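# Sort items into containers matching their sticker colors

## Task

Place every item inside the container whose color matches the color of the sticker on that item.

## Robot and tools

ROBOTS. Four identical i2rt Big YAM arms: arm1, arm2, arm3 and arm4. Each has six revolute joints, a two-finger gripper and a wrist camera (arm1_cam_wrist to arm4_cam_wrist). Four fixed room cameras also exist: cam_room_a1, cam_room_a2, cam_room_b1, cam_room_b2. Foot (base_link) poses in the scene frame, metres, quaternion w,x,y,z: arm1 (-0.644, +1.377, +0.914) q(+0.682, +0.007, +0.004, +0.731); arm2 (-0.655, -0.555, +0.928) q(+0.747, +0.002, +0.000, -0.665); arm3 (+0.651, -1.332, +0.868) q(+0.663, -0.004, -0.006, -0.748); arm4 (+0.648, +0.477, +0.879) q(+0.687, +0.001, +0.003, +0.727). Each foot looks along its own +x. Reach is roughly 1.0 m from the joint1 axis.

FRAMES. One shared scene frame: origin on the floor, +z up, metres. The hand point sits between the finger pads, about 1 cm back from the tips. In the hand frame the fingers extend along +z and the jaws separate along y. Printed hand positions get less accurate far from the base.

JOINTS (radians, absolute; tolerance for done in brackets). joint1_rad -2.879..2.879 (0.045), rotates the whole arm about its foot, positive = counter-clockwise seen from above, 0 = along the foot's +x. joint2_rad 0..3.141 (0.14), shoulder; 0 leaves the upper arm pointing back, increasing lifts it up and over to the front. joint3_rad 0..3.019 (0.09), elbow; 0 is fully folded, larger opens. joint4_rad -1.692..1.57 (0.055), hand pitch, positive tips fingers up. joint5_rad -1.57..1.57 (0.03), sideways hand swing, positive toward the arm's right. joint6_rad -2.094..2.094 (0.035), hand roll, positive clockwise viewed from behind. gripper_m 0..0.093 metres (0.003), the fingertip gap; grip force about 50 to 64 N per pad.

move. Arguments: arm1, arm2, arm3, arm4 (each optional, one object per arm) and cameras. An arm not included keeps whatever it was last told. Inside an arm object: "joints" is a dictionary of absolute targets by name (joint1_rad..joint6_rad in rad, gripper_m in m); "target" is a list of seven numbers [x, y, z, qw, qx, qy, qz], an absolute hand pose in the scene frame in metres, reached by a straight-line path starting at the current hand_target; "speed" is that path's peak speed in m/s, 0.002 to 0.5, default 0.25, allowed only with target (rotation is capped at twice it in rad/s). When target is given, joints may carry gripper_m only. Everything in one call starts together; all hand paths finish together, paced by the slowest. A path lasts 0.5 to 10 s and any action is cut at 15 s. Each control step the path point is limited to 100 mm and 20 degrees from the measured hand, then solved by damped IK, position favoured; expect errors of a centimetre or more, lag, overshoot of speed near full stretch, and wide swings when moving by joints. Nothing avoids obstacles or other arms. Unknown keys make the call invalid; out-of-range numbers get it refused, and a refusal cancels the later move, wait and finished_scene calls in that reply. cameras: list of names or ["all"]; omitted/null = all, [] = none. Calling move with no arms returns full state and images.

wait: seconds (0 to 10) and cameras as in move; the robots keep their last commands.
zoom_image: camera (name) and region [x0, y0, x1, y1] in pixels from the image's top-left, at most 504 by 504; only cameras in the latest images.
read_manual: section "licences"; prints licence text only.
finished_scene: scene = the current scene number; final, the goal must hold with the robots idle. After ending the first scene, issue no more calls in that reply.

RESULTS. Per arm: joint_positions, Joint velocities (same order, rad/s, gripper m/s; "within noise" when still), joint torques (N m, arm joints only, positive toward increasing angle, includes gravity, offset and noisy; entries 3 and 4 wrap at ±28), hand and hand_target poses, joint_status and hand_status. A "move:" line lists each arm sent motion as done or its worst status. Statuses: off_target (stopped short, may still push); time_out (the arm's joints keep targets near where they stopped and keep pushing; send reported positions to relax); not_followed (a self/arm-collision check blocked it; messages "joint command not followed" or "pose unreachable"; it may keep retrying); limit_stop_at_motor_heat. on_its_own lists uncommanded motion, with "held at" giving the held target. "as last shown" marks arms not in the call, whose status reads "not commanded". "pictures" gives image order; images may lag the state slightly.

GRIPPER. Closed on nothing it reads 0.000 to 0.003. Holding a rigid part at full force it reads up to 0.005 below the part's width (a few grippers read up to 0.002 above). Aim about 0.005 under the first-contact reading for a firm grip, deeper for soft, small or round items. Release by commanding well above the reading.

AVOID. Knocking items out of the work area or to the floor; dropping from height or opening while moving; slamming into fixed or heavy objects; any firm contact between two arms, including one gripper closing on another's fingers (the safety check can be late and permits finger, housing and camera contact). Arms push on when blocked and do not wait for each other. Sustained pushing, holding loads or staying stretched heats motors: MOTOR HOT appears at 85 °C and at 100 °C an OVER-TEMPERATURE FAULT drops the arm for 30 to 60 s or more. Items may occasionally get nudged by outside forces. The simulation keeps running while you think, holding the last command.

Each tool is called after ">>>" as name(argument=value, ...) on one line, values as JSON.

## Session

>>> move(cameras=["cam_room_a1","cam_room_a2","cam_room_b1","cam_room_b2"])

>>> zoom_image(camera="cam_room_b1", region=[60, 290, 400, 480])

>>> zoom_image(camera="cam_room_b2", region=[110, 290, 490, 490])

Scene clock: 0.00 s.
Joint torques (N m): no reading
Motor temperatures (°C): arm1=[21 23 26 23 21 21 21] | arm2=[23 24 25 22 22 20 23] | arm3=[24 23 23 23 24 23 23] | arm4=[22 21 22 22 24 21 24]
Heat: arm1: hottest joint3_rad 26 °C; arm2: hottest joint3_rad 25 °C; arm3: hottest joint1_rad 24 °C; arm4: hottest joint5_rad 24 °C.
Joint velocities: within noise
arm1.joint_positions: joint1_rad=-0.168 joint2_rad=+0.560 joint3_rad=+1.361 joint4_rad=-1.410 joint5_rad=+0.240 joint6_rad=+0.692 gripper_m=+0.09396
arm1.joint_status: not commanded
arm1.hand: x=-0.5739 y=+1.5732 z=+1.4376 quat_wxyz=(-0.303, +0.280, -0.837, -0.359) (m; scene frame)
arm1.hand_target: x=-0.5739 y=+1.5706 z=+1.4504 quat_wxyz=(-0.308, +0.276, -0.832, -0.370) (m; scene frame)
arm1.hand_status: not commanded
arm2.joint_positions: joint1_rad=+0.198 joint2_rad=+0.483 joint3_rad=+1.641 joint4_rad=-1.210 joint5_rad=-0.086 joint6_rad=-0.484 gripper_m=+0.09396
arm2.joint_status: not commanded
arm2.hand: x=-0.6060 y=-0.6654 z=+1.6315 quat_wxyz=(-0.468, -0.246, -0.683, +0.505) (m; scene frame)
arm2.hand_target: x=-0.6080 y=-0.6596 z=+1.6377 quat_wxyz=(-0.472, -0.243, -0.677, +0.510) (m; scene frame)
arm2.hand_status: not commanded
arm3.joint_positions: joint1_rad=+0.130 joint2_rad=+0.645 joint3_rad=+1.695 joint4_rad=-1.138 joint5_rad=+0.075 joint6_rad=+0.392 gripper_m=+0.09396
arm3.joint_status: not commanded
arm3.hand: x=+0.6384 y=-1.5186 z=+1.5920 quat_wxyz=(-0.552, -0.621, -0.389, +0.398) (m; scene frame)
arm3.hand_target: x=+0.6384 y=-1.5137 z=+1.6002 quat_wxyz=(-0.558, -0.615, -0.384, +0.402) (m; scene frame)
arm3.hand_status: not commanded
arm4.joint_positions: joint1_rad=+0.147 joint2_rad=+0.437 joint3_rad=+1.709 joint4_rad=-1.566 joint5_rad=+0.245 joint6_rad=+0.670 gripper_m=+0.09396
arm4.joint_status: not commanded
arm4.hand: x=+0.6821 y=+0.5397 z=+1.5256 quat_wxyz=(-0.292, +0.355, -0.719, -0.522) (m; scene frame)
arm4.hand_target: x=+0.6830 y=+0.5357 z=+1.5308 quat_wxyz=(-0.294, +0.352, -0.714, -0.529) (m; scene frame)
arm4.hand_status: not commanded
pictures: cam_room_a1, cam_room_a2, cam_room_b1, cam_room_b2
Images, in order (width x height): cam_room_a1 672x504, cam_room_a2 672x504, cam_room_b1 672x504, cam_room_b2 672x504.

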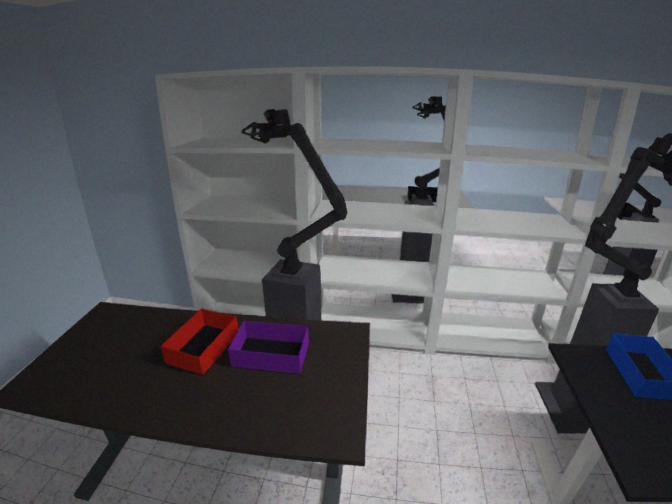

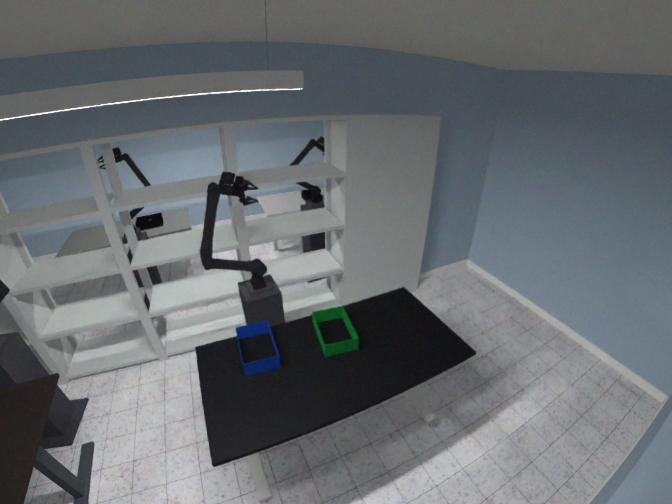

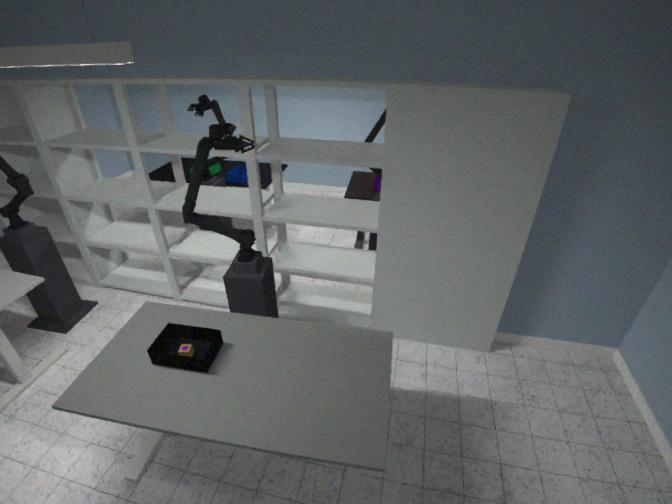

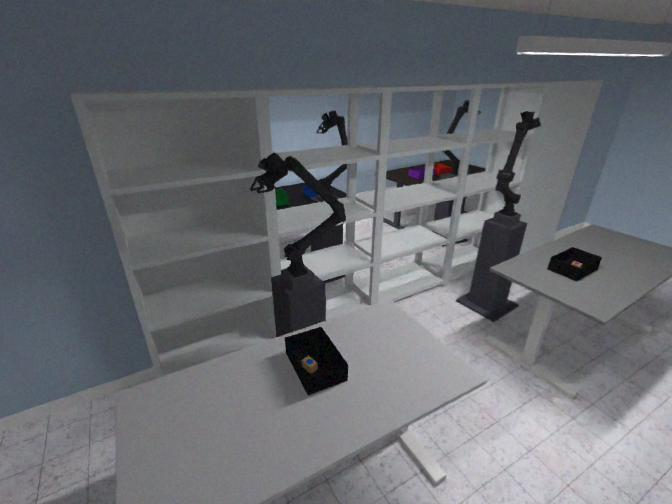

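Scaled by 1.482.

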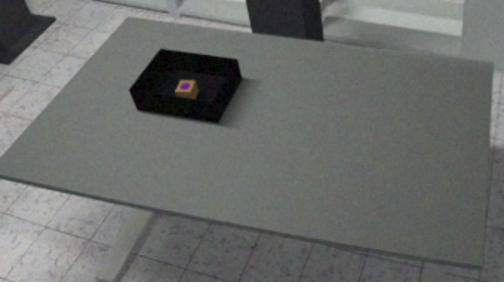

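Scaled by 1.326.

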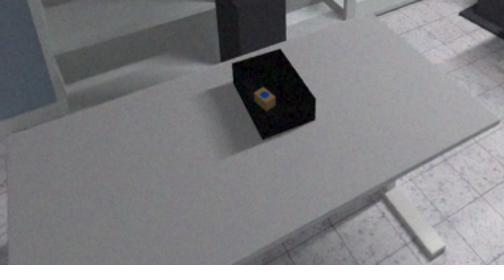

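>>> move(arm1={"joints":{"joint1_rad":1.6,"joint4_rad":-1.6,"joint5_rad":0,"joint6_rad":0}}, arm2={"joints":{"joint1_rad":-1.75,"joint4_rad":-1.6,"joint5_rad":0,"joint6_rad":0}}, arm3={"joints":{"joint1_rad":1.69,"joint4_rad":-1.6,"joint5_rad":0,"joint6_rad":0}}, arm4={"joints":{"joint1_rad":-1.55,"joint4_rad":-1.6,"joint5_rad":0,"joint6_rad":0}}, cameras=[])

>>> move(arm1={"target":[-1.15,1.36,1.12,0,-0.9659,0,0.2588],"speed":0.5}, arm2={"target":[-1.13,-0.47,1.12,0,-0.9659,0,0.2588],"speed":0.5}, arm3={"target":[1.13,-1.35,1.25,0.2588,0,0.9659,0],"speed":0.5}, arm4={"target":[1.13,0.6,1.25,0.2588,0,0.9659,0],"speed":0.5}, cameras=["arm1_cam_wrist","arm2_cam_wrist","arm3_cam_wrist","arm4_cam_wrist"])

Scene clock: 19.43 s.
Joint torques (N m): arm1=[-1.38 5.07 10.66 1.25 0.03 -0.07] | arm2=[0.44 5.36 7.25 1.92 0.03 0.22] | arm3=[2.26 3.96 7.27 1.4 0.02 -0.11] | arm4=[0.67 8.53 4.75 1.06 0.04 -0.08]
Motor temperatures (°C): arm1=[21 24 29 23 21 21 21] | arm2=[23 24 26 22 22 20 23] | arm3=[24 23 24 23 24 23 23] | arm4=[22 22 23 22 24 21 24]
Heat: arm1: hottest joint3_rad 29 °C; arm2: hottest joint3_rad 26 °C; arm3: hottest joint1_rad 24 °C; arm4: hottest joint5_rad 24 °C.
move: arm1 done; arm2 done; arm3 done; arm4 done
Joint velocities: within noise
arm1.joint_positions: joint1_rad=+1.593 joint2_rad=+0.560 joint3_rad=+1.361 joint4_rad=-1.588 joint5_rad=+0.000 joint6_rad=+0.008 gripper_m=+0.09400
arm1.joint_status: all done
arm1.hand: x=-0.8134 y=+1.3602 z=+1.4042 quat_wxyz=(+0.018, +0.921, +0.039, -0.388) (m; scene frame)
arm1.hand_target: x=-0.8089 y=+1.3594 z=+1.4132 quat_wxyz=(+0.018, +0.918, +0.046, -0.394) (m; scene frame)
arm1.hand_status: not commanded
arm2.joint_positions: joint1_rad=-1.745 joint2_rad=+0.483 joint3_rad=+1.641 joint4_rad=-1.585 joint5_rad=-0.001 joint6_rad=-0.015 gripper_m=+0.09398
arm2.joint_status: all done
arm2.hand: x=-0.7529 y=-0.5514 z=+1.5417 quat_wxyz=(+0.021, -0.841, +0.017, +0.540) (m; scene frame)
arm2.hand_target: x=-0.7466 y=-0.5512 z=+1.5434 quat_wxyz=(+0.018, -0.841, +0.025, +0.541) (m; scene frame)
arm2.hand_status: not commanded
arm3.joint_positions: joint1_rad=+1.678 joint2_rad=+0.645 joint3_rad=+1.695 joint4_rad=-1.593 joint5_rad=+0.000 joint6_rad=+0.007 gripper_m=+0.09398
arm3.joint_status: all done
arm3.hand: x=+0.8126 y=-1.3259 z=+1.4831 quat_wxyz=(-0.492, -0.006, -0.871, +0.008) (m; scene frame)
arm3.hand_target: x=+0.8087 y=-1.3238 z=+1.4880 quat_wxyz=(-0.496, +0.003, -0.868, +0.006) (m; scene frame)
arm3.hand_status: not commanded
arm4.joint_positions: joint1_rad=-1.548 joint2_rad=+0.437 joint3_rad=+1.709 joint4_rad=-1.589 joint5_rad=+0.001 joint6_rad=+0.014 gripper_m=+0.09398
arm4.joint_status: all done
arm4.hand: x=+0.7066 y=+0.4833 z=+1.5187 quat_wxyz=(-0.584, +0.027, -0.811, -0.025) (m; scene frame)
arm4.hand_target: x=+0.7015 y=+0.4831 z=+1.5204 quat_wxyz=(-0.585, +0.032, -0.810, -0.022) (m; scene frame)
arm4.hand_status: not commanded
pictures: none
No camera images: "cameras" was empty.

Scene clock: 21.57 s.
Joint torques (N m): arm1=[-2.9 -9.82 16.2 1.81 0.11 0.08] | arm2=[1.49 -12.4 15.43 2.35 0.01 -0.09] | arm3=[0.38 -11.75 13.67 1.4 0.09 -0.13] | arm4=[0.5 -13.33 12.49 0.72 0.09 0.21]
Motor temperatures (°C): arm1=[21 24 29 23 21 21 21] | arm2=[23 24 26 22 22 20 23] | arm3=[24 23 24 23 24 23 23] | arm4=[22 22 23 22 24 21 24]
Heat: arm1: hottest joint3_rad 29 °C; arm2: hottest joint3_rad 26 °C; arm3: hottest joint1_rad 24 °C; arm4: hottest joint5_rad 24 °C.
move: arm1 off_target; arm2 off_target; arm3 off_target; arm4 off_target
Joint velocities: within noise
arm1.joint_positions: joint1_rad=+1.552 joint2_rad=+1.396 joint3_rad=+1.060 joint4_rad=-0.815 joint5_rad=+0.015 joint6_rad=+0.027 gripper_m=+0.09400
arm1.joint_status: not commanded
arm1.hand: x=-1.1254 y=+1.3557 z=+1.0843 quat_wxyz=(-0.001, +0.976, +0.010, -0.216) (m; scene frame)
arm1.hand_target: x=-1.1475 y=+1.3602 z=+1.1205 quat_wxyz=(+0.000, +0.966, +0.000, -0.259) (m; scene frame)
arm1.hand_status: off_target (0.044 m and 5.2 deg from the pose sent, 0.440 m and 16.4 deg at the start)
arm2.joint_positions: joint1_rad=-1.916 joint2_rad=+1.321 joint3_rad=+0.975 joint4_rad=-0.793 joint5_rad=-0.114 joint6_rad=-0.172 gripper_m=+0.09398
arm2.joint_status: not commanded
arm2.hand: x=-1.1047 y=-0.4715 z=+1.0882 quat_wxyz=(-0.011, -0.975, +0.014, +0.220) (m; scene frame)
arm2.hand_target: x=-1.1278 y=-0.4705 z=+1.1206 quat_wxyz=(+0.000, -0.966, +0.000, +0.259) (m; scene frame)
arm2.hand_status: off_target (0.041 m and 5.0 deg from the pose sent, 0.572 m and 35.6 deg at the start)
arm3.joint_positions: joint1_rad=+1.640 joint2_rad=+1.295 joint3_rad=+1.457 joint4_rad=-1.281 joint5_rad=-0.045 joint6_rad=-0.041 gripper_m=+0.09398
arm3.joint_status: not commanded
arm3.hand: x=+1.1197 y=-1.3436 z=+1.2202 quat_wxyz=(-0.225, +0.001, -0.974, -0.005) (m; scene frame)
arm3.hand_target: x=+1.1284 y=-1.3499 z=+1.2498 quat_wxyz=(-0.259, +0.000, -0.966, +0.000) (m; scene frame)
arm3.hand_status: off_target (0.032 m and 4.0 deg from the pose sent, 0.394 m and 28.9 deg at the start)
arm4.joint_positions: joint1_rad=-1.321 joint2_rad=+1.345 joint3_rad=+1.475 joint4_rad=-1.257 joint5_rad=+0.149 joint6_rad=+0.248 gripper_m=+0.09399
arm4.joint_status: not commanded
arm4.hand: x=+1.1224 y=+0.6005 z=+1.2186 quat_wxyz=(-0.229, +0.013, -0.973, +0.012) (m; scene frame)
arm4.hand_target: x=+1.1286 y=+0.5997 z=+1.2497 quat_wxyz=(-0.259, +0.000, -0.966, +0.000) (m; scene frame)
arm4.hand_status: off_target (0.032 m and 4.1 deg from the pose sent, 0.515 m and 41.7 deg at the start)
pictures: arm1_cam_wrist, arm2_cam_wrist, arm3_cam_wrist, arm4_cam_wrist
Images, in order (width x height): arm1_cam_wrist 672x504, arm2_cam_wrist 672x504, arm3_cam_wrist 672x504, arm4_cam_wrist 672x504.

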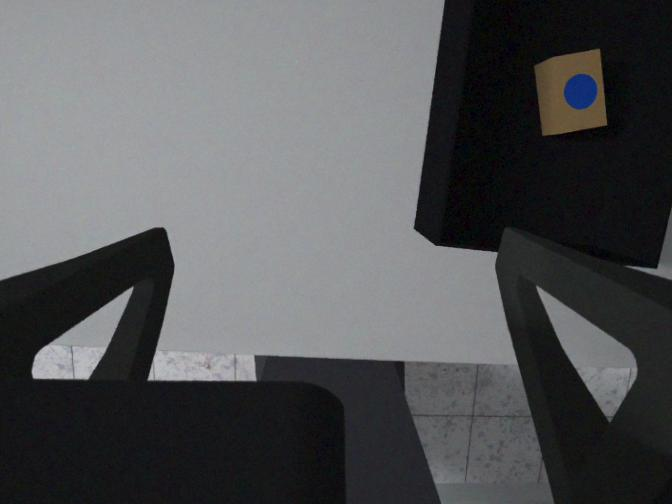

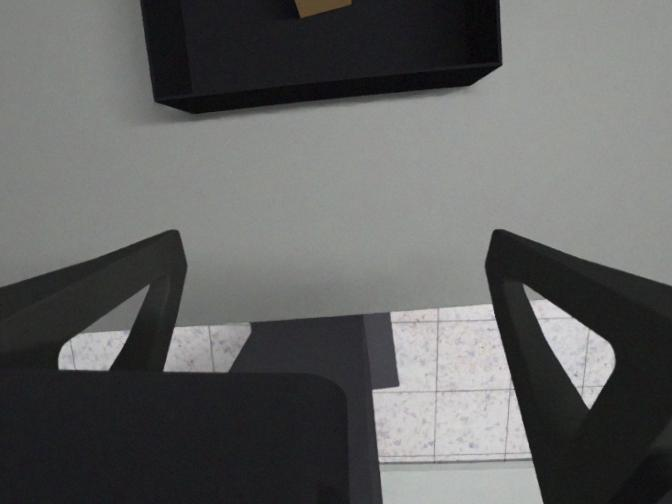

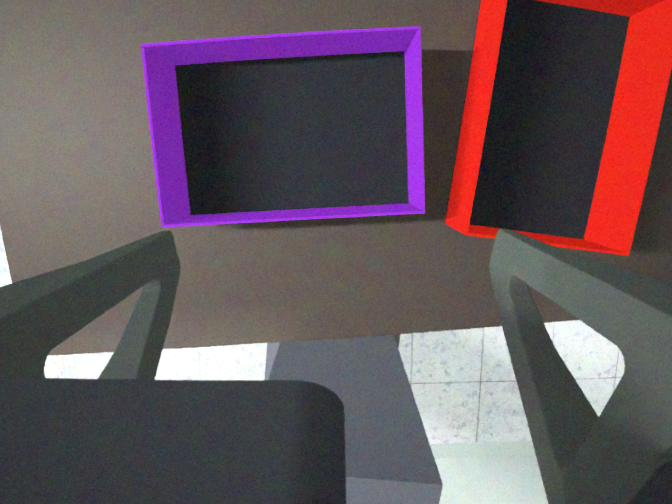

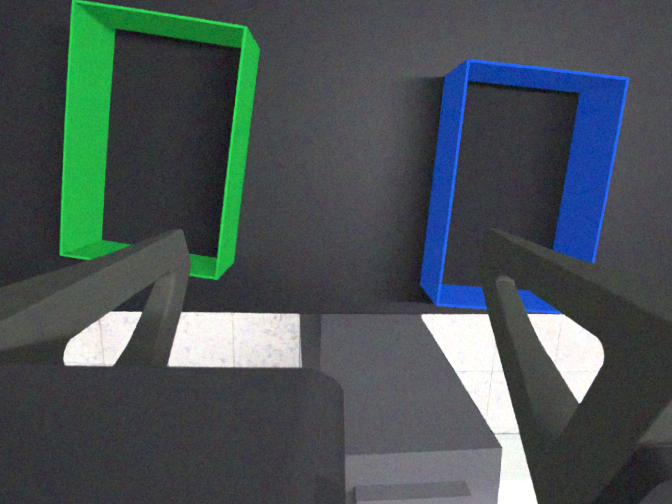

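>>> move(arm1={"target":[-1.165,1.562,0.885,-0.0207,-0.9718,-0.0935,0.2154],"speed":0.35}, arm2={"target":[-1.228,-0.475,0.885,-0.0264,-0.9690,-0.1190,0.2148],"speed":0.35}, arm3={"joints":{"joint1_rad":1.64,"joint2_rad":0.55,"joint3_rad":1.45,"joint4_rad":-1.5,"joint5_rad":0,"joint6_rad":0}}, arm4={"joints":{"joint1_rad":-1.32,"joint2_rad":0.55,"joint3_rad":1.45,"joint4_rad":-1.5,"joint5_rad":0,"joint6_rad":0}}, cameras=["arm1_cam_wrist","arm2_cam_wrist"])

Scene clock: 64.43 s.
Joint torques (N m): arm1=[-0.79 -14.04 11.26 1.55 -0.23 -0.09] | arm2=[1.49 -17.55 11.37 2.13 -0.37 -0.09] | arm3=[1.14 3.9 7.34 1.4 0.13 0.02] | arm4=[0.91 4.72 6.93 1.03 -0.02 -0.09]
Motor temperatures (°C): arm1=[21 25 34 23 21 21 21] | arm2=[23 25 32 22 22 20 23] | arm3=[24 24 28 23 24 23 23] | arm4=[22 23 33 22 24 21 24]
Heat: arm1: hottest joint3_rad 34 °C; arm2: hottest joint3_rad 32 °C; arm3: hottest joint3_rad 28 °C; arm4: hottest joint3_rad 33 °C.
move: arm1 off_target; arm2 off_target; arm3 done; arm4 done
Joint velocities: within noise
arm1.joint_positions: joint1_rad=+1.081 joint2_rad=+1.897 joint3_rad=+1.030 joint4_rad=-0.422 joint5_rad=-0.237 joint6_rad=-0.554 gripper_m=+0.09400
arm1.joint_status: not commanded
arm1.hand: x=-1.1378 y=+1.5542 z=+0.8651 quat_wxyz=(+0.036, +0.978, +0.082, -0.186) (m; scene frame)
arm1.hand_target: x=-1.1638 y=+1.5615 z=+0.8860 quat_wxyz=(+0.021, +0.972, +0.093, -0.215) (m; scene frame)
arm1.hand_status: off_target (0.035 m and 4.1 deg from the pose sent, 0.290 m and 9.9 deg at the start)
arm2.joint_positions: joint1_rad=-1.890 joint2_rad=+1.918 joint3_rad=+1.073 joint4_rad=-0.374 joint5_rad=-0.179 joint6_rad=-0.384 gripper_m=+0.09398
arm2.joint_status: not commanded
arm2.hand: x=-1.2021 y=-0.4743 z=+0.8745 quat_wxyz=(-0.033, -0.975, -0.105, +0.191) (m; scene frame)
arm2.hand_target: x=-1.2268 y=-0.4754 z=+0.8858 quat_wxyz=(-0.026, -0.969, -0.119, +0.215) (m; scene frame)
arm2.hand_status: off_target (0.028 m and 3.4 deg from the pose sent, 0.238 m and 15.4 deg at the start)
arm3.joint_positions: joint1_rad=+1.640 joint2_rad=+0.548 joint3_rad=+1.445 joint4_rad=-1.496 joint5_rad=-0.003 joint6_rad=-0.008 gripper_m=+0.09398
arm3.joint_status: all done
arm3.hand: x=+0.8272 y=-1.3333 z=+1.4121 quat_wxyz=(-0.467, -0.016, -0.884, +0.019) (m; scene frame)
arm3.hand_target: x=+0.8266 y=-1.3337 z=+1.4134 quat_wxyz=(-0.467, -0.020, -0.884, +0.018) (m; scene frame)
arm3.hand_status: not commanded
arm4.joint_positions: joint1_rad=-1.321 joint2_rad=+0.541 joint3_rad=+1.444 joint4_rad=-1.491 joint5_rad=+0.004 joint6_rad=+0.014 gripper_m=+0.09399
arm4.joint_status: all done
arm4.hand: x=+0.8178 y=+0.5310 z=+1.4241 quat_wxyz=(-0.463, +0.128, -0.874, -0.073) (m; scene frame)
arm4.hand_target: x=+0.8189 y=+0.5321 z=+1.4238 quat_wxyz=(-0.459, +0.136, -0.875, -0.070) (m; scene frame)
arm4.hand_status: not commanded
pictures: arm1_cam_wrist, arm2_cam_wrist
Images, in order (width x height): arm1_cam_wrist 672x504, arm2_cam_wrist 672x504.

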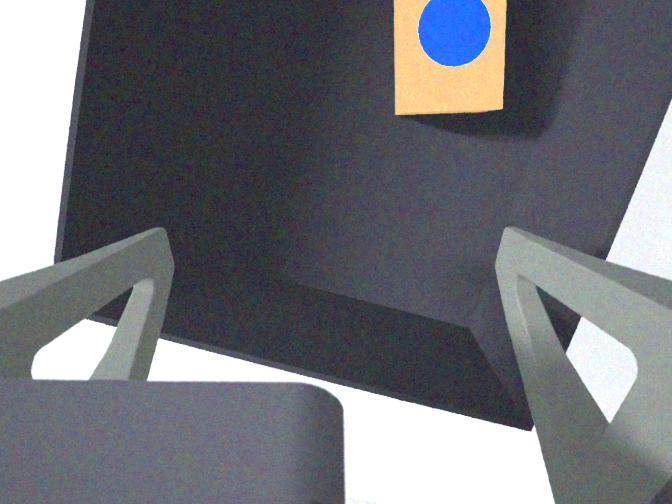

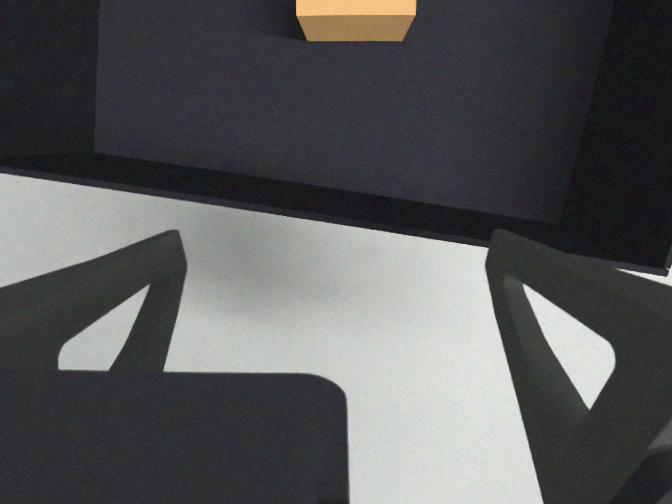

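>>> move(arm1={"target":[-1.212,1.588,0.825,-0.0207,-0.9718,-0.0935,0.2154],"speed":0.2}, arm2={"target":[-1.308,-0.487,0.825,-0.0264,-0.9690,-0.1190,0.2148],"speed":0.2}, arm3={"joints":{"joint1_rad":-1.94}}, arm4={"joints":{"joint1_rad":0.902}}, cameras=["arm1_cam_wrist","arm2_cam_wrist"])

Scene clock: 86.47 s.
Joint torques (N m): arm1=[-2.08 -15.44 10.99 1.54 -0.22 -0.04] | arm2=[1.14 -20.19 11.49 1.73 -0.03 0.22] | arm3=[0.44 3.6 7.42 1.4 0 0.01] | arm4=[1.26 4.25 6.95 1.09 0.05 -0.1]
Motor temperatures (°C): arm1=[21 25 34 23 22 21 21] | arm2=[23 25 34 22 22 20 23] | arm3=[24 24 28 23 24 23 23] | arm4=[22 22 32 22 24 21 24]
Heat: arm1: hottest joint3_rad 34 °C; arm2: hottest joint3_rad 34 °C; arm3: hottest joint3_rad 28 °C; arm4: hottest joint3_rad 32 °C.
move: arm1 off_target; arm2 off_target; arm3 done; arm4 done
Joint velocities: within noise
arm1.joint_positions: joint1_rad=+1.081 joint2_rad=+2.102 joint3_rad=+1.191 joint4_rad=-0.370 joint5_rad=-0.240 joint6_rad=-0.564 gripper_m=+0.09400
arm1.joint_status: not commanded
arm1.hand: x=-1.1878 y=+1.5758 z=+0.8111 quat_wxyz=(+0.035, +0.977, +0.088, -0.190) (m; scene frame)
arm1.hand_target: x=-1.2109 y=+1.5877 z=+0.8260 quat_wxyz=(+0.020, +0.972, +0.094, -0.215) (m; scene frame)
arm1.hand_status: off_target (0.030 m and 3.4 deg from the pose sent, 0.091 m and 4.1 deg at the start)
arm2.joint_positions: joint1_rad=-1.838 joint2_rad=+2.165 joint3_rad=+1.326 joint4_rad=-0.354 joint5_rad=-0.169 joint6_rad=-0.371 gripper_m=+0.09398
arm2.joint_status: not commanded
arm2.hand: x=-1.2880 y=-0.4883 z=+0.8212 quat_wxyz=(-0.030, -0.971, -0.124, +0.201) (m; scene frame)
arm2.hand_target: x=-1.3072 y=-0.4870 z=+0.8255 quat_wxyz=(-0.026, -0.969, -0.119, +0.215) (m; scene frame)
arm2.hand_status: off_target (0.020 m and 1.7 deg from the pose sent, 0.118 m and 3.4 deg at the start)
arm3.joint_positions: joint1_rad=-1.928 joint2_rad=+0.548 joint3_rad=+1.445 joint4_rad=-1.496 joint5_rad=+0.000 joint6_rad=-0.006 gripper_m=+0.09403
arm3.joint_status: all done
arm3.hand: x=+0.4932 y=-1.2422 z=+1.4104 quat_wxyz=(+0.106, -0.861, +0.210, +0.451) (m; scene frame)
arm3.hand_target: x=+0.4947 y=-1.2407 z=+1.4117 quat_wxyz=(+0.107, -0.859, +0.218, +0.451) (m; scene frame)
arm3.hand_status: not commanded
arm4.joint_positions: joint1_rad=+0.899 joint2_rad=+0.541 joint3_rad=+1.444 joint4_rad=-1.491 joint5_rad=+0.002 joint6_rad=+0.013 gripper_m=+0.09402
arm4.joint_status: all done
arm4.hand: x=+0.5079 y=+0.5810 z=+1.4254 quat_wxyz=(-0.138, +0.838, -0.274, -0.452) (m; scene frame)
arm4.hand_target: x=+0.5063 y=+0.5810 z=+1.4251 quat_wxyz=(-0.139, +0.842, -0.268, -0.447) (m; scene frame)
arm4.hand_status: not commanded
pictures: arm1_cam_wrist, arm2_cam_wrist
Images, in order (width x height): arm1_cam_wrist 672x504, arm2_cam_wrist 672x504.

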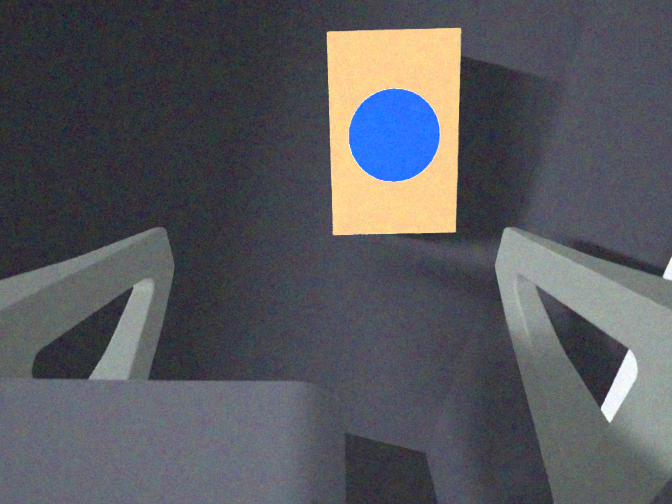

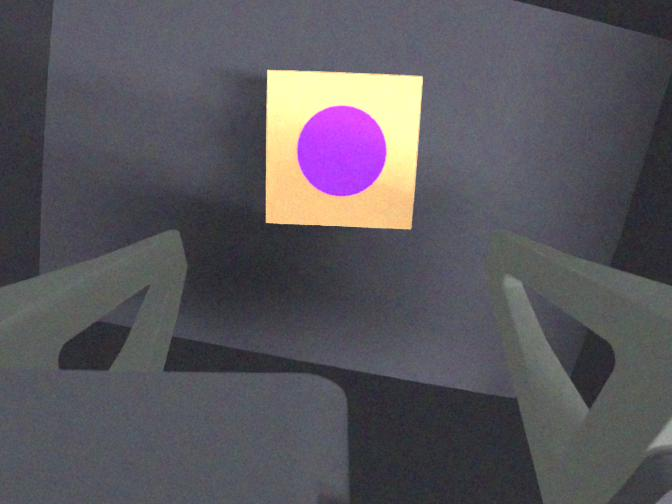

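>>> move(arm1={"target":[-1.251,1.598,0.753,-0.0207,-0.9718,-0.0935,0.2154],"speed":0.12}, arm2={"target":[-1.336,-0.493,0.753,-0.0264,-0.9690,-0.1190,0.2148],"speed":0.12}, cameras=["arm1_cam_wrist","arm2_cam_wrist"])

Scene clock: 101.70 s.
Joint torques (N m): arm1=[-1.26 -16.85 10.47 1.61 -0.13 0.07] | arm2=[1.38 -21.19 10.91 2.18 -0.02 0.22] | arm3=[0.56 3.6 7.43 1.44 0 0.01] | arm4=[0.91 4.37 6.94 1.03 0.04 -0.08]
Motor temperatures (°C): arm1=[21 26 33 23 22 21 21] | arm2=[23 26 34 22 22 20 23] | arm3=[24 24 27 23 24 23 23] | arm4=[22 22 31 22 24 21 24]
Heat: arm1: hottest joint3_rad 33 °C; arm2: hottest joint3_rad 34 °C; arm3: hottest joint3_rad 27 °C; arm4: hottest joint3_rad 31 °C.
move: arm1 off_target; arm2 off_target
Joint velocities: within noise
arm1.joint_positions: joint1_rad=+1.089 joint2_rad=+2.311 joint3_rad=+1.346 joint4_rad=-0.311 joint5_rad=-0.241 joint6_rad=-0.564 gripper_m=+0.09399
arm1.joint_status: not commanded
arm1.hand: x=-1.2267 y=+1.5875 z=+0.7416 quat_wxyz=(+0.034, +0.976, +0.092, -0.192) (m; scene frame)
arm1.hand_target: x=-1.2499 y=+1.5975 z=+0.7539 quat_wxyz=(+0.021, +0.972, +0.094, -0.215) (m; scene frame)
arm1.hand_status: off_target (0.029 m and 3.1 deg from the pose sent, 0.089 m and 3.4 deg at the start)
arm2.joint_positions: joint1_rad=-1.826 joint2_rad=+2.343 joint3_rad=+1.448 joint4_rad=-0.298 joint5_rad=-0.162 joint6_rad=-0.356 gripper_m=+0.09398
arm2.joint_status: not commanded
arm2.hand: x=-1.3165 y=-0.4906 z=+0.7548 quat_wxyz=(-0.030, -0.972, -0.122, +0.200) (m; scene frame)
arm2.hand_target: x=-1.3351 y=-0.4932 z=+0.7536 quat_wxyz=(-0.027, -0.969, -0.119, +0.215) (m; scene frame)
arm2.hand_status: off_target (0.020 m and 1.8 deg from the pose sent, 0.084 m and 1.8 deg at the start)
arm3, arm4: as last shown
pictures: arm1_cam_wrist, arm2_cam_wrist
Images, in order (width x height): arm1_cam_wrist 672x504, arm2_cam_wrist 672x504.

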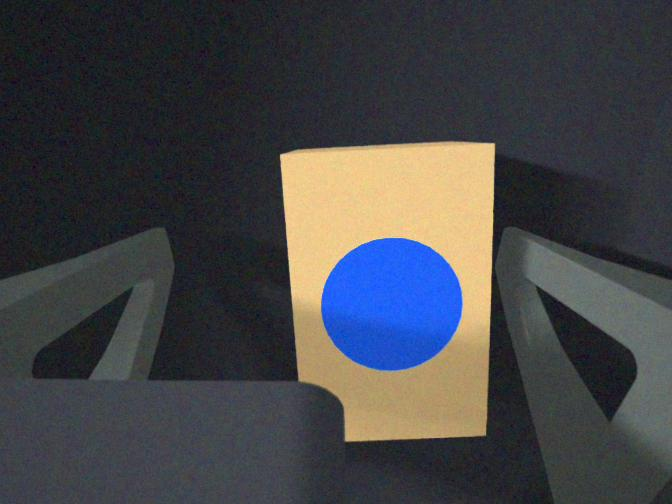

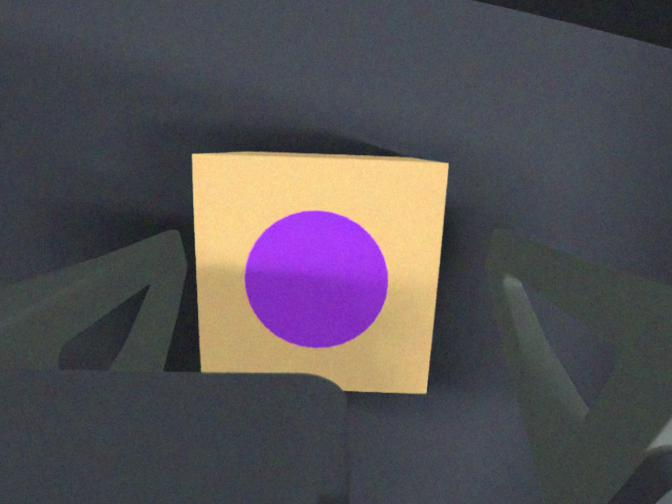

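>>> move(arm1={"target":[-1.253,1.611,0.755,-0.0207,-0.9718,-0.0935,0.2154],"speed":0.1}, arm2={"joints":{"gripper_m":0.04}}, cameras=["arm1_cam_wrist","arm2_cam_wrist"])

>>> move(arm1={"joints":{"gripper_m":0.03}}, arm2={"target":[-1.18,-0.49,1.05,-0.0264,-0.9690,-0.1190,0.2148],"speed":0.3}, cameras=["arm1_cam_wrist","arm2_cam_wrist"])

Scene clock: 107.70 s.
Joint torques (N m): arm1=[-3.14 -16.67 11.17 0.7 -0.17 -0.12] | arm2=[1.38 -21.13 10.85 2.18 -0.13 0.21] | arm3=[0.5 3.6 7.46 1.46 0.01 0.02] | arm4=[1.2 4.54 6.98 1.11 0 -0.1]
Motor temperatures (°C): arm1=[21 26 33 23 22 21 21] | arm2=[23 26 34 22 22 20 23] | arm3=[24 24 27 23 24 23 23] | arm4=[22 22 31 22 24 21 24]
Heat: arm1: hottest joint3_rad 33 °C; arm2: hottest joint3_rad 34 °C; arm3: hottest joint3_rad 27 °C; arm4: hottest joint3_rad 31 °C.
move: arm1 off_target; arm2 off_target
Joint velocities: within noise
arm1.joint_positions: joint1_rad=+1.089 joint2_rad=+2.311 joint3_rad=+1.368 joint4_rad=-0.311 joint5_rad=-0.245 joint6_rad=-0.567 gripper_m=+0.09399
arm1.joint_status: not commanded
arm1.hand: x=-1.2378 y=+1.5916 z=+0.7485 quat_wxyz=(+0.031, +0.974, +0.095, -0.203) (m; scene frame)
arm1.hand_target: x=-1.2520 y=+1.6108 z=+0.7556 quat_wxyz=(+0.020, +0.972, +0.093, -0.215) (m; scene frame)
arm1.hand_status: off_target (0.025 m and 1.9 deg from the pose sent, 0.038 m and 3.1 deg at the start)
arm2.joint_positions: joint1_rad=-1.826 joint2_rad=+2.343 joint3_rad=+1.449 joint4_rad=-0.298 joint5_rad=-0.160 joint6_rad=-0.355 gripper_m=+0.05316
arm2.joint_status: gripper_m off_target (ended at +0.05319, target +0.04000)
arm2.hand: x=-1.3170 y=-0.4904 z=+0.7551 quat_wxyz=(-0.029, -0.972, -0.121, +0.200) (m; scene frame)
arm2.hand_target: x=-1.3349 y=-0.4933 z=+0.7535 quat_wxyz=(-0.027, -0.969, -0.119, +0.215) (m; scene frame)
arm2.hand_status: not commanded
arm3, arm4: as last shown
pictures: arm1_cam_wrist, arm2_cam_wrist
Images, in order (width x height): arm1_cam_wrist 672x504, arm2_cam_wrist 672x504.

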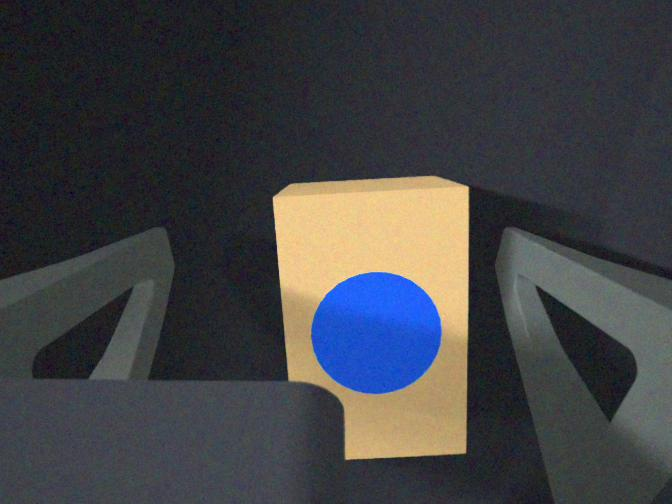

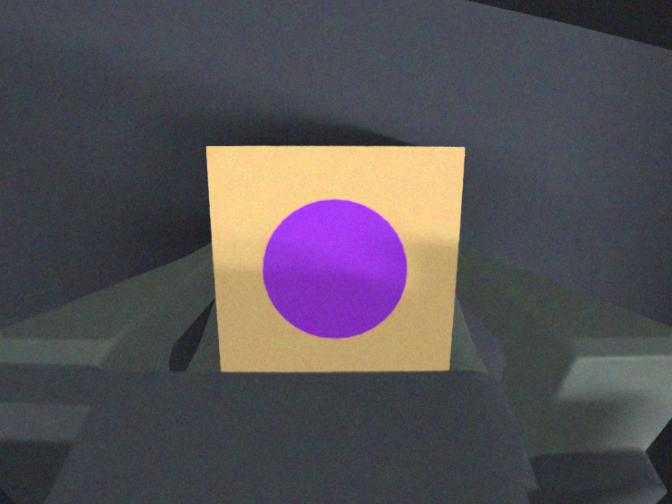

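Scene clock: 109.57 s.
Joint torques (N m): arm1=[-2.61 -17.08 10.77 0.79 -0.18 -0.12] | arm2=[0.03 -14.45 9.74 1.09 -0.36 -0.07] | arm3=[0.5 3.72 7.39 1.42 0 0] | arm4=[1.26 4.42 6.99 1.13 0.02 -0.1]
Motor temperatures (°C): arm1=[21 26 33 23 22 21 21] | arm2=[23 26 33 22 22 20 23] | arm3=[24 24 27 23 24 23 23] | arm4=[22 22 31 22 24 21 24]
Heat: arm1: hottest joint3_rad 33 °C; arm2: hottest joint3_rad 33 °C; arm3: hottest joint3_rad 27 °C; arm4: hottest joint3_rad 31 °C.
move: arm1 off_target; arm2 off_target
Joint velocities: within noise
arm1.joint_positions: joint1_rad=+1.079 joint2_rad=+2.311 joint3_rad=+1.373 joint4_rad=-0.311 joint5_rad=-0.245 joint6_rad=-0.571 gripper_m=+0.04393
arm1.joint_status: gripper_m off_target (ended at +0.04396, target +0.03000)
arm1.hand: x=-1.2381 y=+1.5985 z=+0.7500 quat_wxyz=(+0.028, +0.974, +0.092, -0.205) (m; scene frame)
arm1.hand_target: x=-1.2520 y=+1.6108 z=+0.7556 quat_wxyz=(+0.020, +0.972, +0.093, -0.216) (m; scene frame)
arm1.hand_status: not commanded
arm2.joint_positions: joint1_rad=-1.862 joint2_rad=+1.547 joint3_rad=+1.131 joint4_rad=-0.719 joint5_rad=-0.176 joint6_rad=-0.374 gripper_m=+0.05316
arm2.joint_status: not commanded
arm2.hand: x=-1.1863 y=-0.4929 z=+1.0613 quat_wxyz=(-0.023, -0.966, -0.116, +0.229) (m; scene frame)
arm2.hand_target: x=-1.1799 y=-0.4901 z=+1.0503 quat_wxyz=(-0.027, -0.969, -0.119, +0.215) (m; scene frame)
arm2.hand_status: off_target (0.013 m and 1.8 deg from the pose sent, 0.325 m and 1.8 deg at the start)
arm3, arm4: as last shown
pictures: arm1_cam_wrist, arm2_cam_wrist
Images, in order (width x height): arm1_cam_wrist 672x504, arm2_cam_wrist 672x504.

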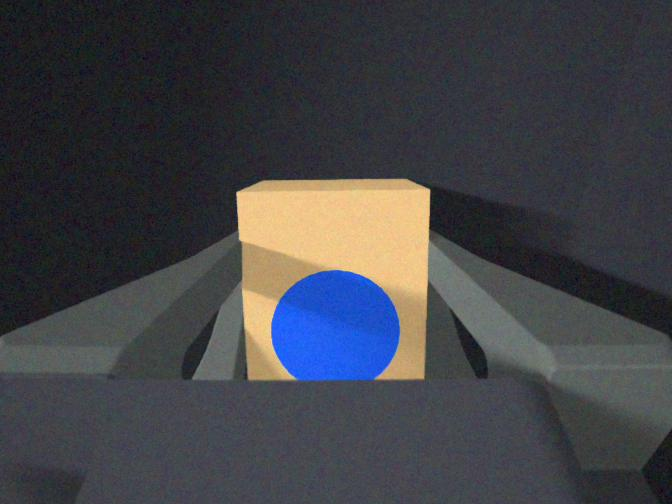

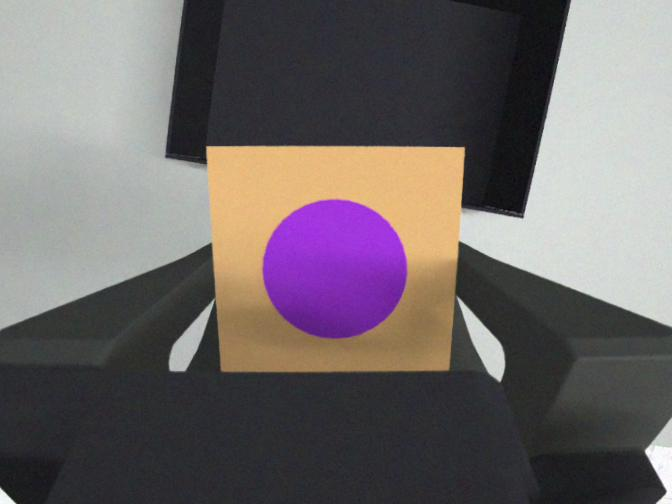

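>>> move(arm1={"target":[-1.12,1.56,1.05,-0.0207,-0.9718,-0.0935,0.2154],"speed":0.3}, arm2={"joints":{"joint1_rad":0.861,"joint2_rad":0.75,"joint3_rad":1.2,"joint4_rad":-1.5,"joint5_rad":0,"joint6_rad":0}}, cameras=[])

>>> move(arm1={"joints":{"joint1_rad":-2.247,"joint2_rad":0.75,"joint3_rad":1.2,"joint4_rad":-1.5,"joint5_rad":0,"joint6_rad":0}}, cameras=["arm1_cam_wrist","arm2_cam_wrist"])

Scene clock: 121.17 s.
Joint torques (N m): arm1=[-2.55 -10.52 10.95 0.59 -0.26 -0.02] | arm2=[1.03 -2.78 13.6 1.22 0.13 0.21] | arm3=[0.32 3.6 7.45 1.44 0 0.01] | arm4=[0.79 4.6 6.9 1.11 0.07 -0.07]
Motor temperatures (°C): arm1=[21 26 34 23 22 21 22] | arm2=[23 26 32 22 22 20 23] | arm3=[24 24 27 23 24 23 23] | arm4=[22 22 30 22 24 21 24]
Heat: arm1: hottest joint3_rad 34 °C; arm2: hottest joint3_rad 32 °C; arm3: hottest joint3_rad 27 °C; arm4: hottest joint3_rad 30 °C.
move: arm1 done; arm2 done
Joint velocities: within noise
arm1.joint_positions: joint1_rad=+1.064 joint2_rad=+1.538 joint3_rad=+1.121 joint4_rad=-0.802 joint5_rad=-0.249 joint6_rad=-0.587 gripper_m=+0.04392
arm1.joint_status: not commanded
arm1.hand: x=-1.1214 y=+1.5548 z=+1.0504 quat_wxyz=(+0.020, +0.971, +0.095, -0.218) (m; scene frame)
arm1.hand_target: x=-1.1200 y=+1.5600 z=+1.0501 quat_wxyz=(+0.021, +0.972, +0.093, -0.216) (m; scene frame)
arm1.hand_status: done (0.005 m and 0.4 deg from the pose sent, 0.325 m and 1.5 deg at the start)
arm2.joint_positions: joint1_rad=+0.857 joint2_rad=+0.752 joint3_rad=+1.164 joint4_rad=-1.488 joint5_rad=-0.003 joint6_rad=-0.015 gripper_m=+0.05316
arm2.joint_status: all done
arm2.hand: x=-0.4411 y=-0.7022 z=+1.3017 quat_wxyz=(-0.235, -0.278, -0.929, +0.071) (m; scene frame)
arm2.hand_target: x=-0.4417 y=-0.7013 z=+1.3175 quat_wxyz=(-0.247, -0.283, -0.924, +0.074) (m; scene frame)
arm2.hand_status: not commanded
arm3, arm4: as last shown
pictures: none
No camera images: "cameras" was empty.

Scene clock: 123.60 s.
Joint torques (N m): arm1=[-2.26 -0.21 13.9 0.84 0.03 0.08] | arm2=[1.03 -2.78 13.6 1.24 0.12 0.22] | arm3=[0.32 3.55 7.46 1.46 0 0.01] | arm4=[1.26 5.01 6.95 0.98 0.03 -0.06]
Motor temperatures (°C): arm1=[21 26 34 23 21 21 22] | arm2=[23 26 32 22 22 20 23] | arm3=[24 24 27 23 24 23 23] | arm4=[22 22 30 22 24 21 24]
Heat: arm1: hottest joint3_rad 34 °C; arm2: hottest joint3_rad 32 °C; arm3: hottest joint3_rad 27 °C; arm4: hottest joint3_rad 30 °C.
move: arm1 done
Joint velocities: within noise
arm1.joint_positions: joint1_rad=-2.241 joint2_rad=+0.756 joint3_rad=+1.165 joint4_rad=-1.490 joint5_rad=+0.002 joint6_rad=-0.007 gripper_m=+0.04392
arm1.joint_status: all done
arm1.hand: x=-0.4242 y=+1.2287 z=+1.2829 quat_wxyz=(-0.223, -0.284, -0.930, +0.074) (m; scene frame)
arm1.hand_target: x=-0.4259 y=+1.2285 z=+1.2995 quat_wxyz=(-0.238, -0.289, -0.924, +0.078) (m; scene frame)
arm1.hand_status: not commanded
arm2, arm3, arm4: as last shown
arm2.hand_target: x=-0.4418 y=-0.7013 z=+1.3175 quat_wxyz=(-0.247, -0.283, -0.924, +0.074) (m; scene frame)
pictures: arm1_cam_wrist, arm2_cam_wrist
Images, in order (width x height): arm1_cam_wrist 672x504, arm2_cam_wrist 672x504.

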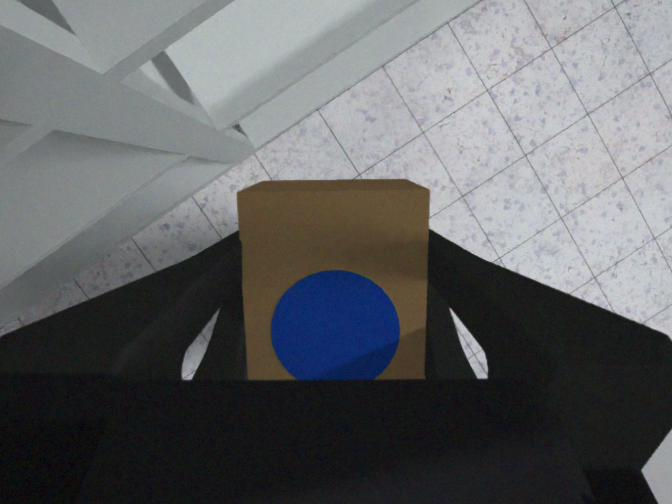

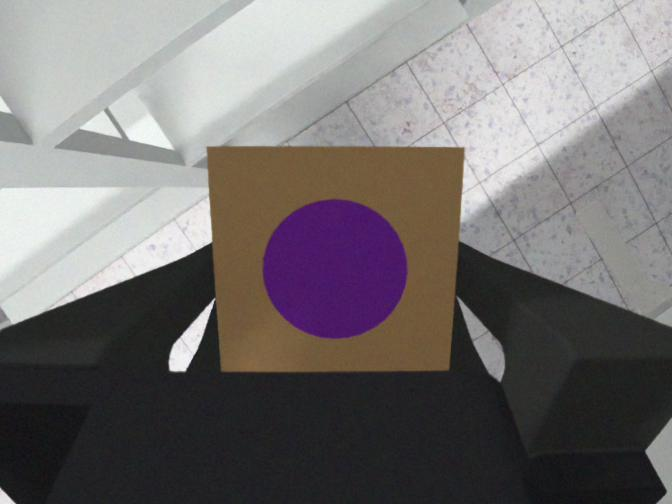

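>>> move(arm1={"target":[-0.29,1.131,1.1,0.2869,0.2852,0.9098,-0.0899],"speed":0.35}, arm2={"target":[-0.297,-0.796,1.1,0.2876,0.2789,0.9120,-0.0879],"speed":0.35}, cameras=[])

>>> move(arm1={"target":[-0.095,0.995,1.1,0.2869,0.2852,0.9098,-0.0899],"speed":0.2}, arm2={"target":[-0.095,-0.933,1.1,0.2876,0.2789,0.9120,-0.0879],"speed":0.2}, cameras=[])

>>> move(arm1={"target":[-0.095,0.995,1.042,0.2064,0.2919,0.9314,-0.0647],"speed":0.15}, arm2={"target":[-0.095,-0.933,1.05,0.2069,0.2855,0.9336,-0.0633],"speed":0.15}, cameras=["arm1_cam_wrist","arm2_cam_wrist","cam_room_a2","cam_room_a1"])

>>> zoom_image(camera="cam_room_a2", region=[240, 170, 340, 245])

>>> zoom_image(camera="cam_room_a1", region=[320, 150, 440, 240])

Scene clock: 141.67 s.
Joint torques (N m): arm1=[-2.2 -5.89 11.97 2.04 -0.06 0.07] | arm2=[1.44 -9.76 10.69 2.84 0.16 0.21] | arm3=[0.38 3.6 7.42 1.46 0 0.02] | arm4=[1.26 4.66 6.91 1.03 0.04 -0.08]
Motor temperatures (°C): arm1=[21 25 35 23 21 21 22] | arm2=[23 25 33 22 22 20 24] | arm3=[24 24 27 23 24 23 23] | arm4=[22 22 30 22 24 21 24]
Heat: arm1: hottest joint3_rad 35 °C; arm2: hottest joint3_rad 33 °C; arm3: hottest joint3_rad 27 °C; arm4: hottest joint3_rad 30 °C.
move: arm1 off_target; arm2 done
Joint velocities: within noise
arm1.joint_positions: joint1_rad=-2.242 joint2_rad=+1.128 joint3_rad=+0.821 joint4_rad=-0.682 joint5_rad=-0.007 joint6_rad=-0.007 gripper_m=+0.04392
arm1.joint_status: not commanded
arm1.hand: x=-0.2934 y=+1.1386 z=+1.0870 quat_wxyz=(-0.267, -0.280, -0.918, +0.084) (m; scene frame)
arm1.hand_target: x=-0.2902 y=+1.1312 z=+1.1001 quat_wxyz=(-0.287, -0.285, -0.910, +0.090) (m; scene frame)
arm1.hand_status: off_target (0.015 m and 2.7 deg from the pose sent, 0.247 m and 7.8 deg at the start)
arm2.joint_positions: joint1_rad=+0.858 joint2_rad=+1.157 joint3_rad=+0.811 joint4_rad=-0.639 joint5_rad=+0.003 joint6_rad=-0.011 gripper_m=+0.05316
arm2.joint_status: not commanded
arm2.hand: x=-0.3017 y=-0.7968 z=+1.0961 quat_wxyz=(-0.275, -0.277, -0.917, +0.086) (m; scene frame)
arm2.hand_target: x=-0.2971 y=-0.7960 z=+1.1001 quat_wxyz=(-0.287, -0.279, -0.912, +0.088) (m; scene frame)
arm2.hand_status: done (0.006 m and 1.6 deg from the pose sent, 0.265 m and 6.7 deg at the start)
arm3, arm4: as last shown
pictures: none
No camera images: "cameras" was empty.

Scene clock: 143.53 s.
Joint torques (N m): arm1=[-2.96 -13.51 16.79 0.77 -0.01 0.11] | arm2=[1.26 -17.79 16.12 1.37 0.06 0.19] | arm3=[0.38 3.6 7.42 1.47 0.01 0.01] | arm4=[0.97 4.6 6.97 1.06 0.01 -0.09]
Motor temperatures (°C): arm1=[21 25 36 23 21 21 22] | arm2=[23 26 33 22 22 20 24] | arm3=[24 24 27 23 24 23 23] | arm4=[22 22 30 22 24 21 24]
Heat: arm1: hottest joint3_rad 36 °C; arm2: hottest joint3_rad 33 °C; arm3: hottest joint3_rad 27 °C; arm4: hottest joint3_rad 30 °C.
move: arm1 off_target; arm2 off_target
Joint velocities: within noise
arm1.joint_positions: joint1_rad=-2.242 joint2_rad=+1.726 joint3_rad=+1.411 joint4_rad=-0.678 joint5_rad=-0.007 joint6_rad=-0.007 gripper_m=+0.04392
arm1.joint_status: not commanded
arm1.hand: x=-0.1085 y=+1.0111 z=+1.0726 quat_wxyz=(-0.265, -0.280, -0.919, +0.083) (m; scene frame)
arm1.hand_target: x=-0.0965 y=+0.9961 z=+1.1004 quat_wxyz=(-0.287, -0.285, -0.910, +0.090) (m; scene frame)
arm1.hand_status: off_target (0.035 m and 2.9 deg from the pose sent, 0.245 m and 2.6 deg at the start)
arm2.joint_positions: joint1_rad=+0.858 joint2_rad=+1.760 joint3_rad=+1.419 joint4_rad=-0.649 joint5_rad=+0.003 joint6_rad=-0.011 gripper_m=+0.05316
arm2.joint_status: not commanded
arm2.hand: x=-0.1130 y=-0.9247 z=+1.0828 quat_wxyz=(-0.274, -0.277, -0.917, +0.085) (m; scene frame)
arm2.hand_target: x=-0.0961 y=-0.9323 z=+1.1002 quat_wxyz=(-0.288, -0.279, -0.912, +0.088) (m; scene frame)
arm2.hand_status: off_target (0.026 m and 1.8 deg from the pose sent, 0.248 m and 1.5 deg at the start)
arm3, arm4: as last shown
pictures: none
No camera images: "cameras" was empty.

Scene clock: 144.90 s.
Joint torques (N m): arm1=[-2.67 -14.97 16.12 0.62 0.02 0.08] | arm2=[1.2 -19.25 15.87 1.02 0.04 0.19] | arm3=[0.5 3.6 7.42 1.46 0 0.01] | arm4=[1.14 4.6 7.01 1.02 0.04 -0.11]
Motor temperatures (°C): arm1=[21 25 36 23 21 21 22] | arm2=[23 26 34 22 22 20 24] | arm3=[24 24 27 23 24 23 23] | arm4=[22 22 30 22 24 21 24]
Heat: arm1: hottest joint3_rad 36 °C; arm2: hottest joint3_rad 34 °C; arm3: hottest joint3_rad 27 °C; arm4: hottest joint3_rad 30 °C.
move: arm1 off_target; arm2 off_target
Joint velocities: within noise
arm1.joint_positions: joint1_rad=-2.243 joint2_rad=+1.841 joint3_rad=+1.491 joint4_rad=-0.806 joint5_rad=-0.008 joint6_rad=-0.007 gripper_m=+0.04392
arm1.joint_status: not commanded
arm1.hand: x=-0.1085 y=+1.0106 z=+1.0239 quat_wxyz=(-0.190, -0.287, -0.937, +0.059) (m; scene frame)
arm1.hand_target: x=-0.0962 y=+0.9956 z=+1.0425 quat_wxyz=(-0.207, -0.292, -0.932, +0.065) (m; scene frame)
arm1.hand_status: off_target (0.027 m and 2.2 deg from the pose sent, 0.037 m and 7.3 deg at the start)
arm2.joint_positions: joint1_rad=+0.858 joint2_rad=+1.876 joint3_rad=+1.509 joint4_rad=-0.799 joint5_rad=+0.003 joint6_rad=-0.011 gripper_m=+0.05316
arm2.joint_status: not commanded
arm2.hand: x=-0.1140 y=-0.9237 z=+1.0342 quat_wxyz=(-0.192, -0.283, -0.938, +0.060) (m; scene frame)
arm2.hand_target: x=-0.0962 y=-0.9322 z=+1.0504 quat_wxyz=(-0.208, -0.285, -0.933, +0.063) (m; scene frame)
arm2.hand_status: off_target (0.026 m and 1.9 deg from the pose sent, 0.038 m and 8.3 deg at the start)
arm3.joint_positions: joint1_rad=-1.928 joint2_rad=+0.548 joint3_rad=+1.445 joint4_rad=-1.496 joint5_rad=+0.000 joint6_rad=-0.006 gripper_m=+0.09403
arm3.joint_status: not commanded
arm3.hand: x=+0.4932 y=-1.2422 z=+1.4104 quat_wxyz=(+0.106, -0.861, +0.210, +0.451) (m; scene frame)
arm3.hand_target: x=+0.4947 y=-1.2407 z=+1.4117 quat_wxyz=(+0.107, -0.859, +0.218, +0.451) (m; scene frame)
arm3.hand_status: not commanded
arm4.joint_positions: joint1_rad=+0.899 joint2_rad=+0.541 joint3_rad=+1.444 joint4_rad=-1.491 joint5_rad=+0.002 joint6_rad=+0.013 gripper_m=+0.09402
arm4.joint_status: not commanded
arm4.hand: x=+0.5079 y=+0.5810 z=+1.4254 quat_wxyz=(-0.138, +0.838, -0.274, -0.452) (m; scene frame)
arm4.hand_target: x=+0.5063 y=+0.5810 z=+1.4251 quat_wxyz=(-0.139, +0.842, -0.268, -0.447) (m; scene frame)
arm4.hand_status: not commanded
pictures: arm1_cam_wrist, arm2_cam_wrist, cam_room_a1, cam_room_a2
Images, in order (width x height): arm1_cam_wrist 672x504, arm2_cam_wrist 672x504, cam_room_a1 672x504, cam_room_a2 672x504.

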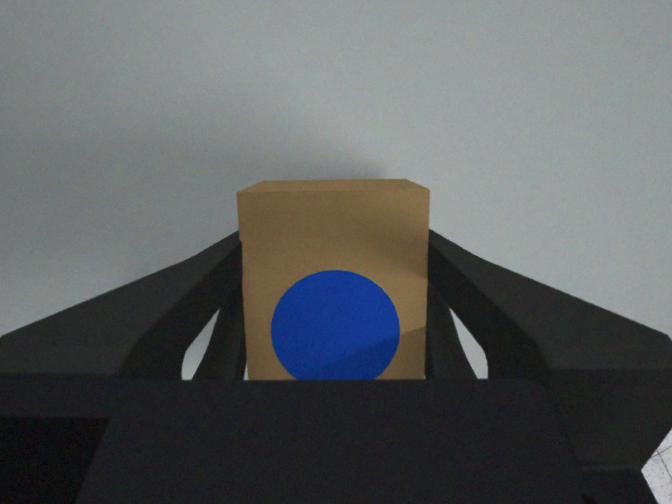

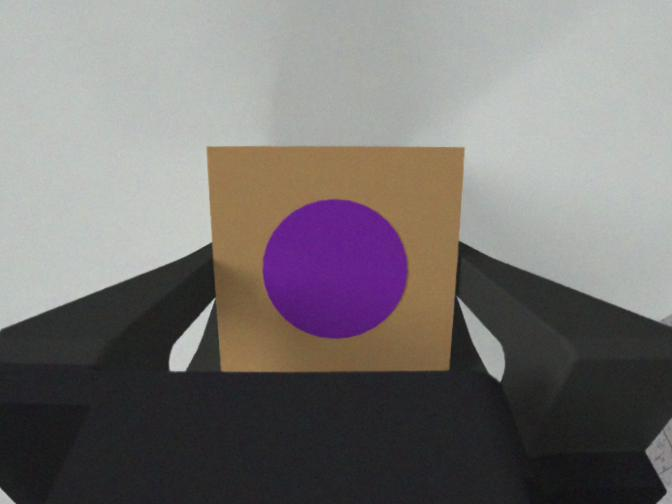

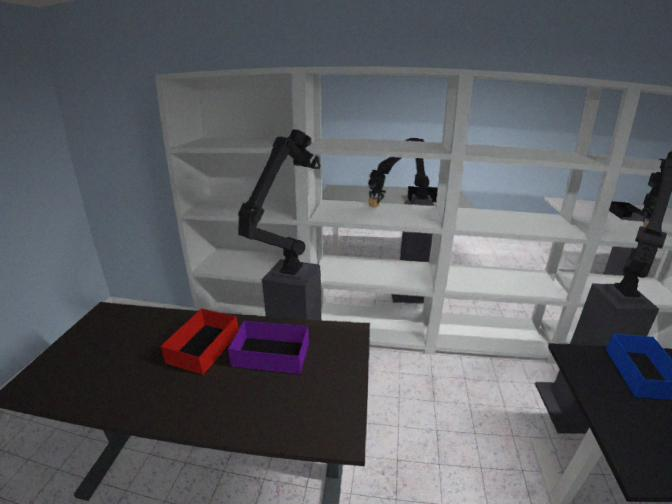

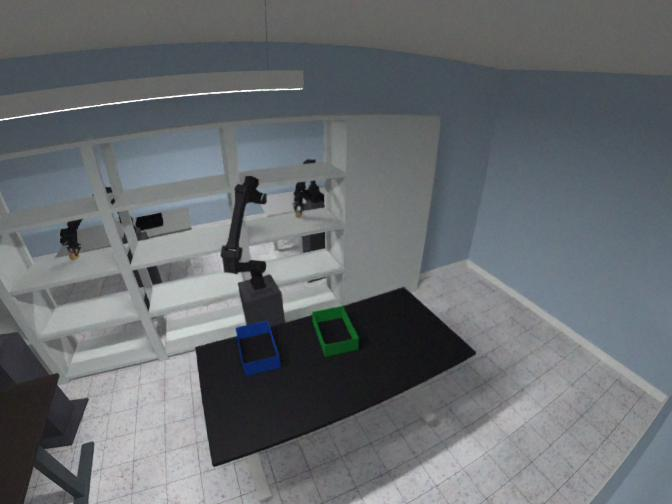

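Scaled by 5.040.

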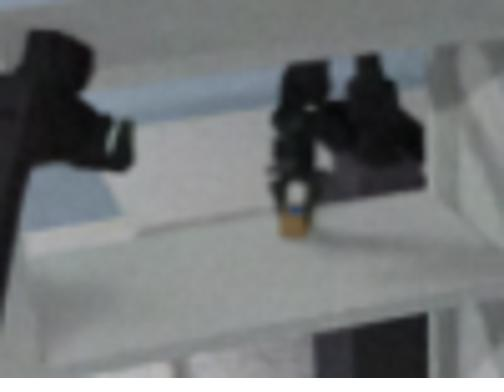

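Scaled by 4.200.

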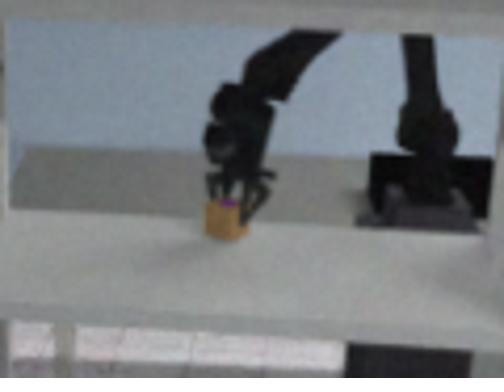

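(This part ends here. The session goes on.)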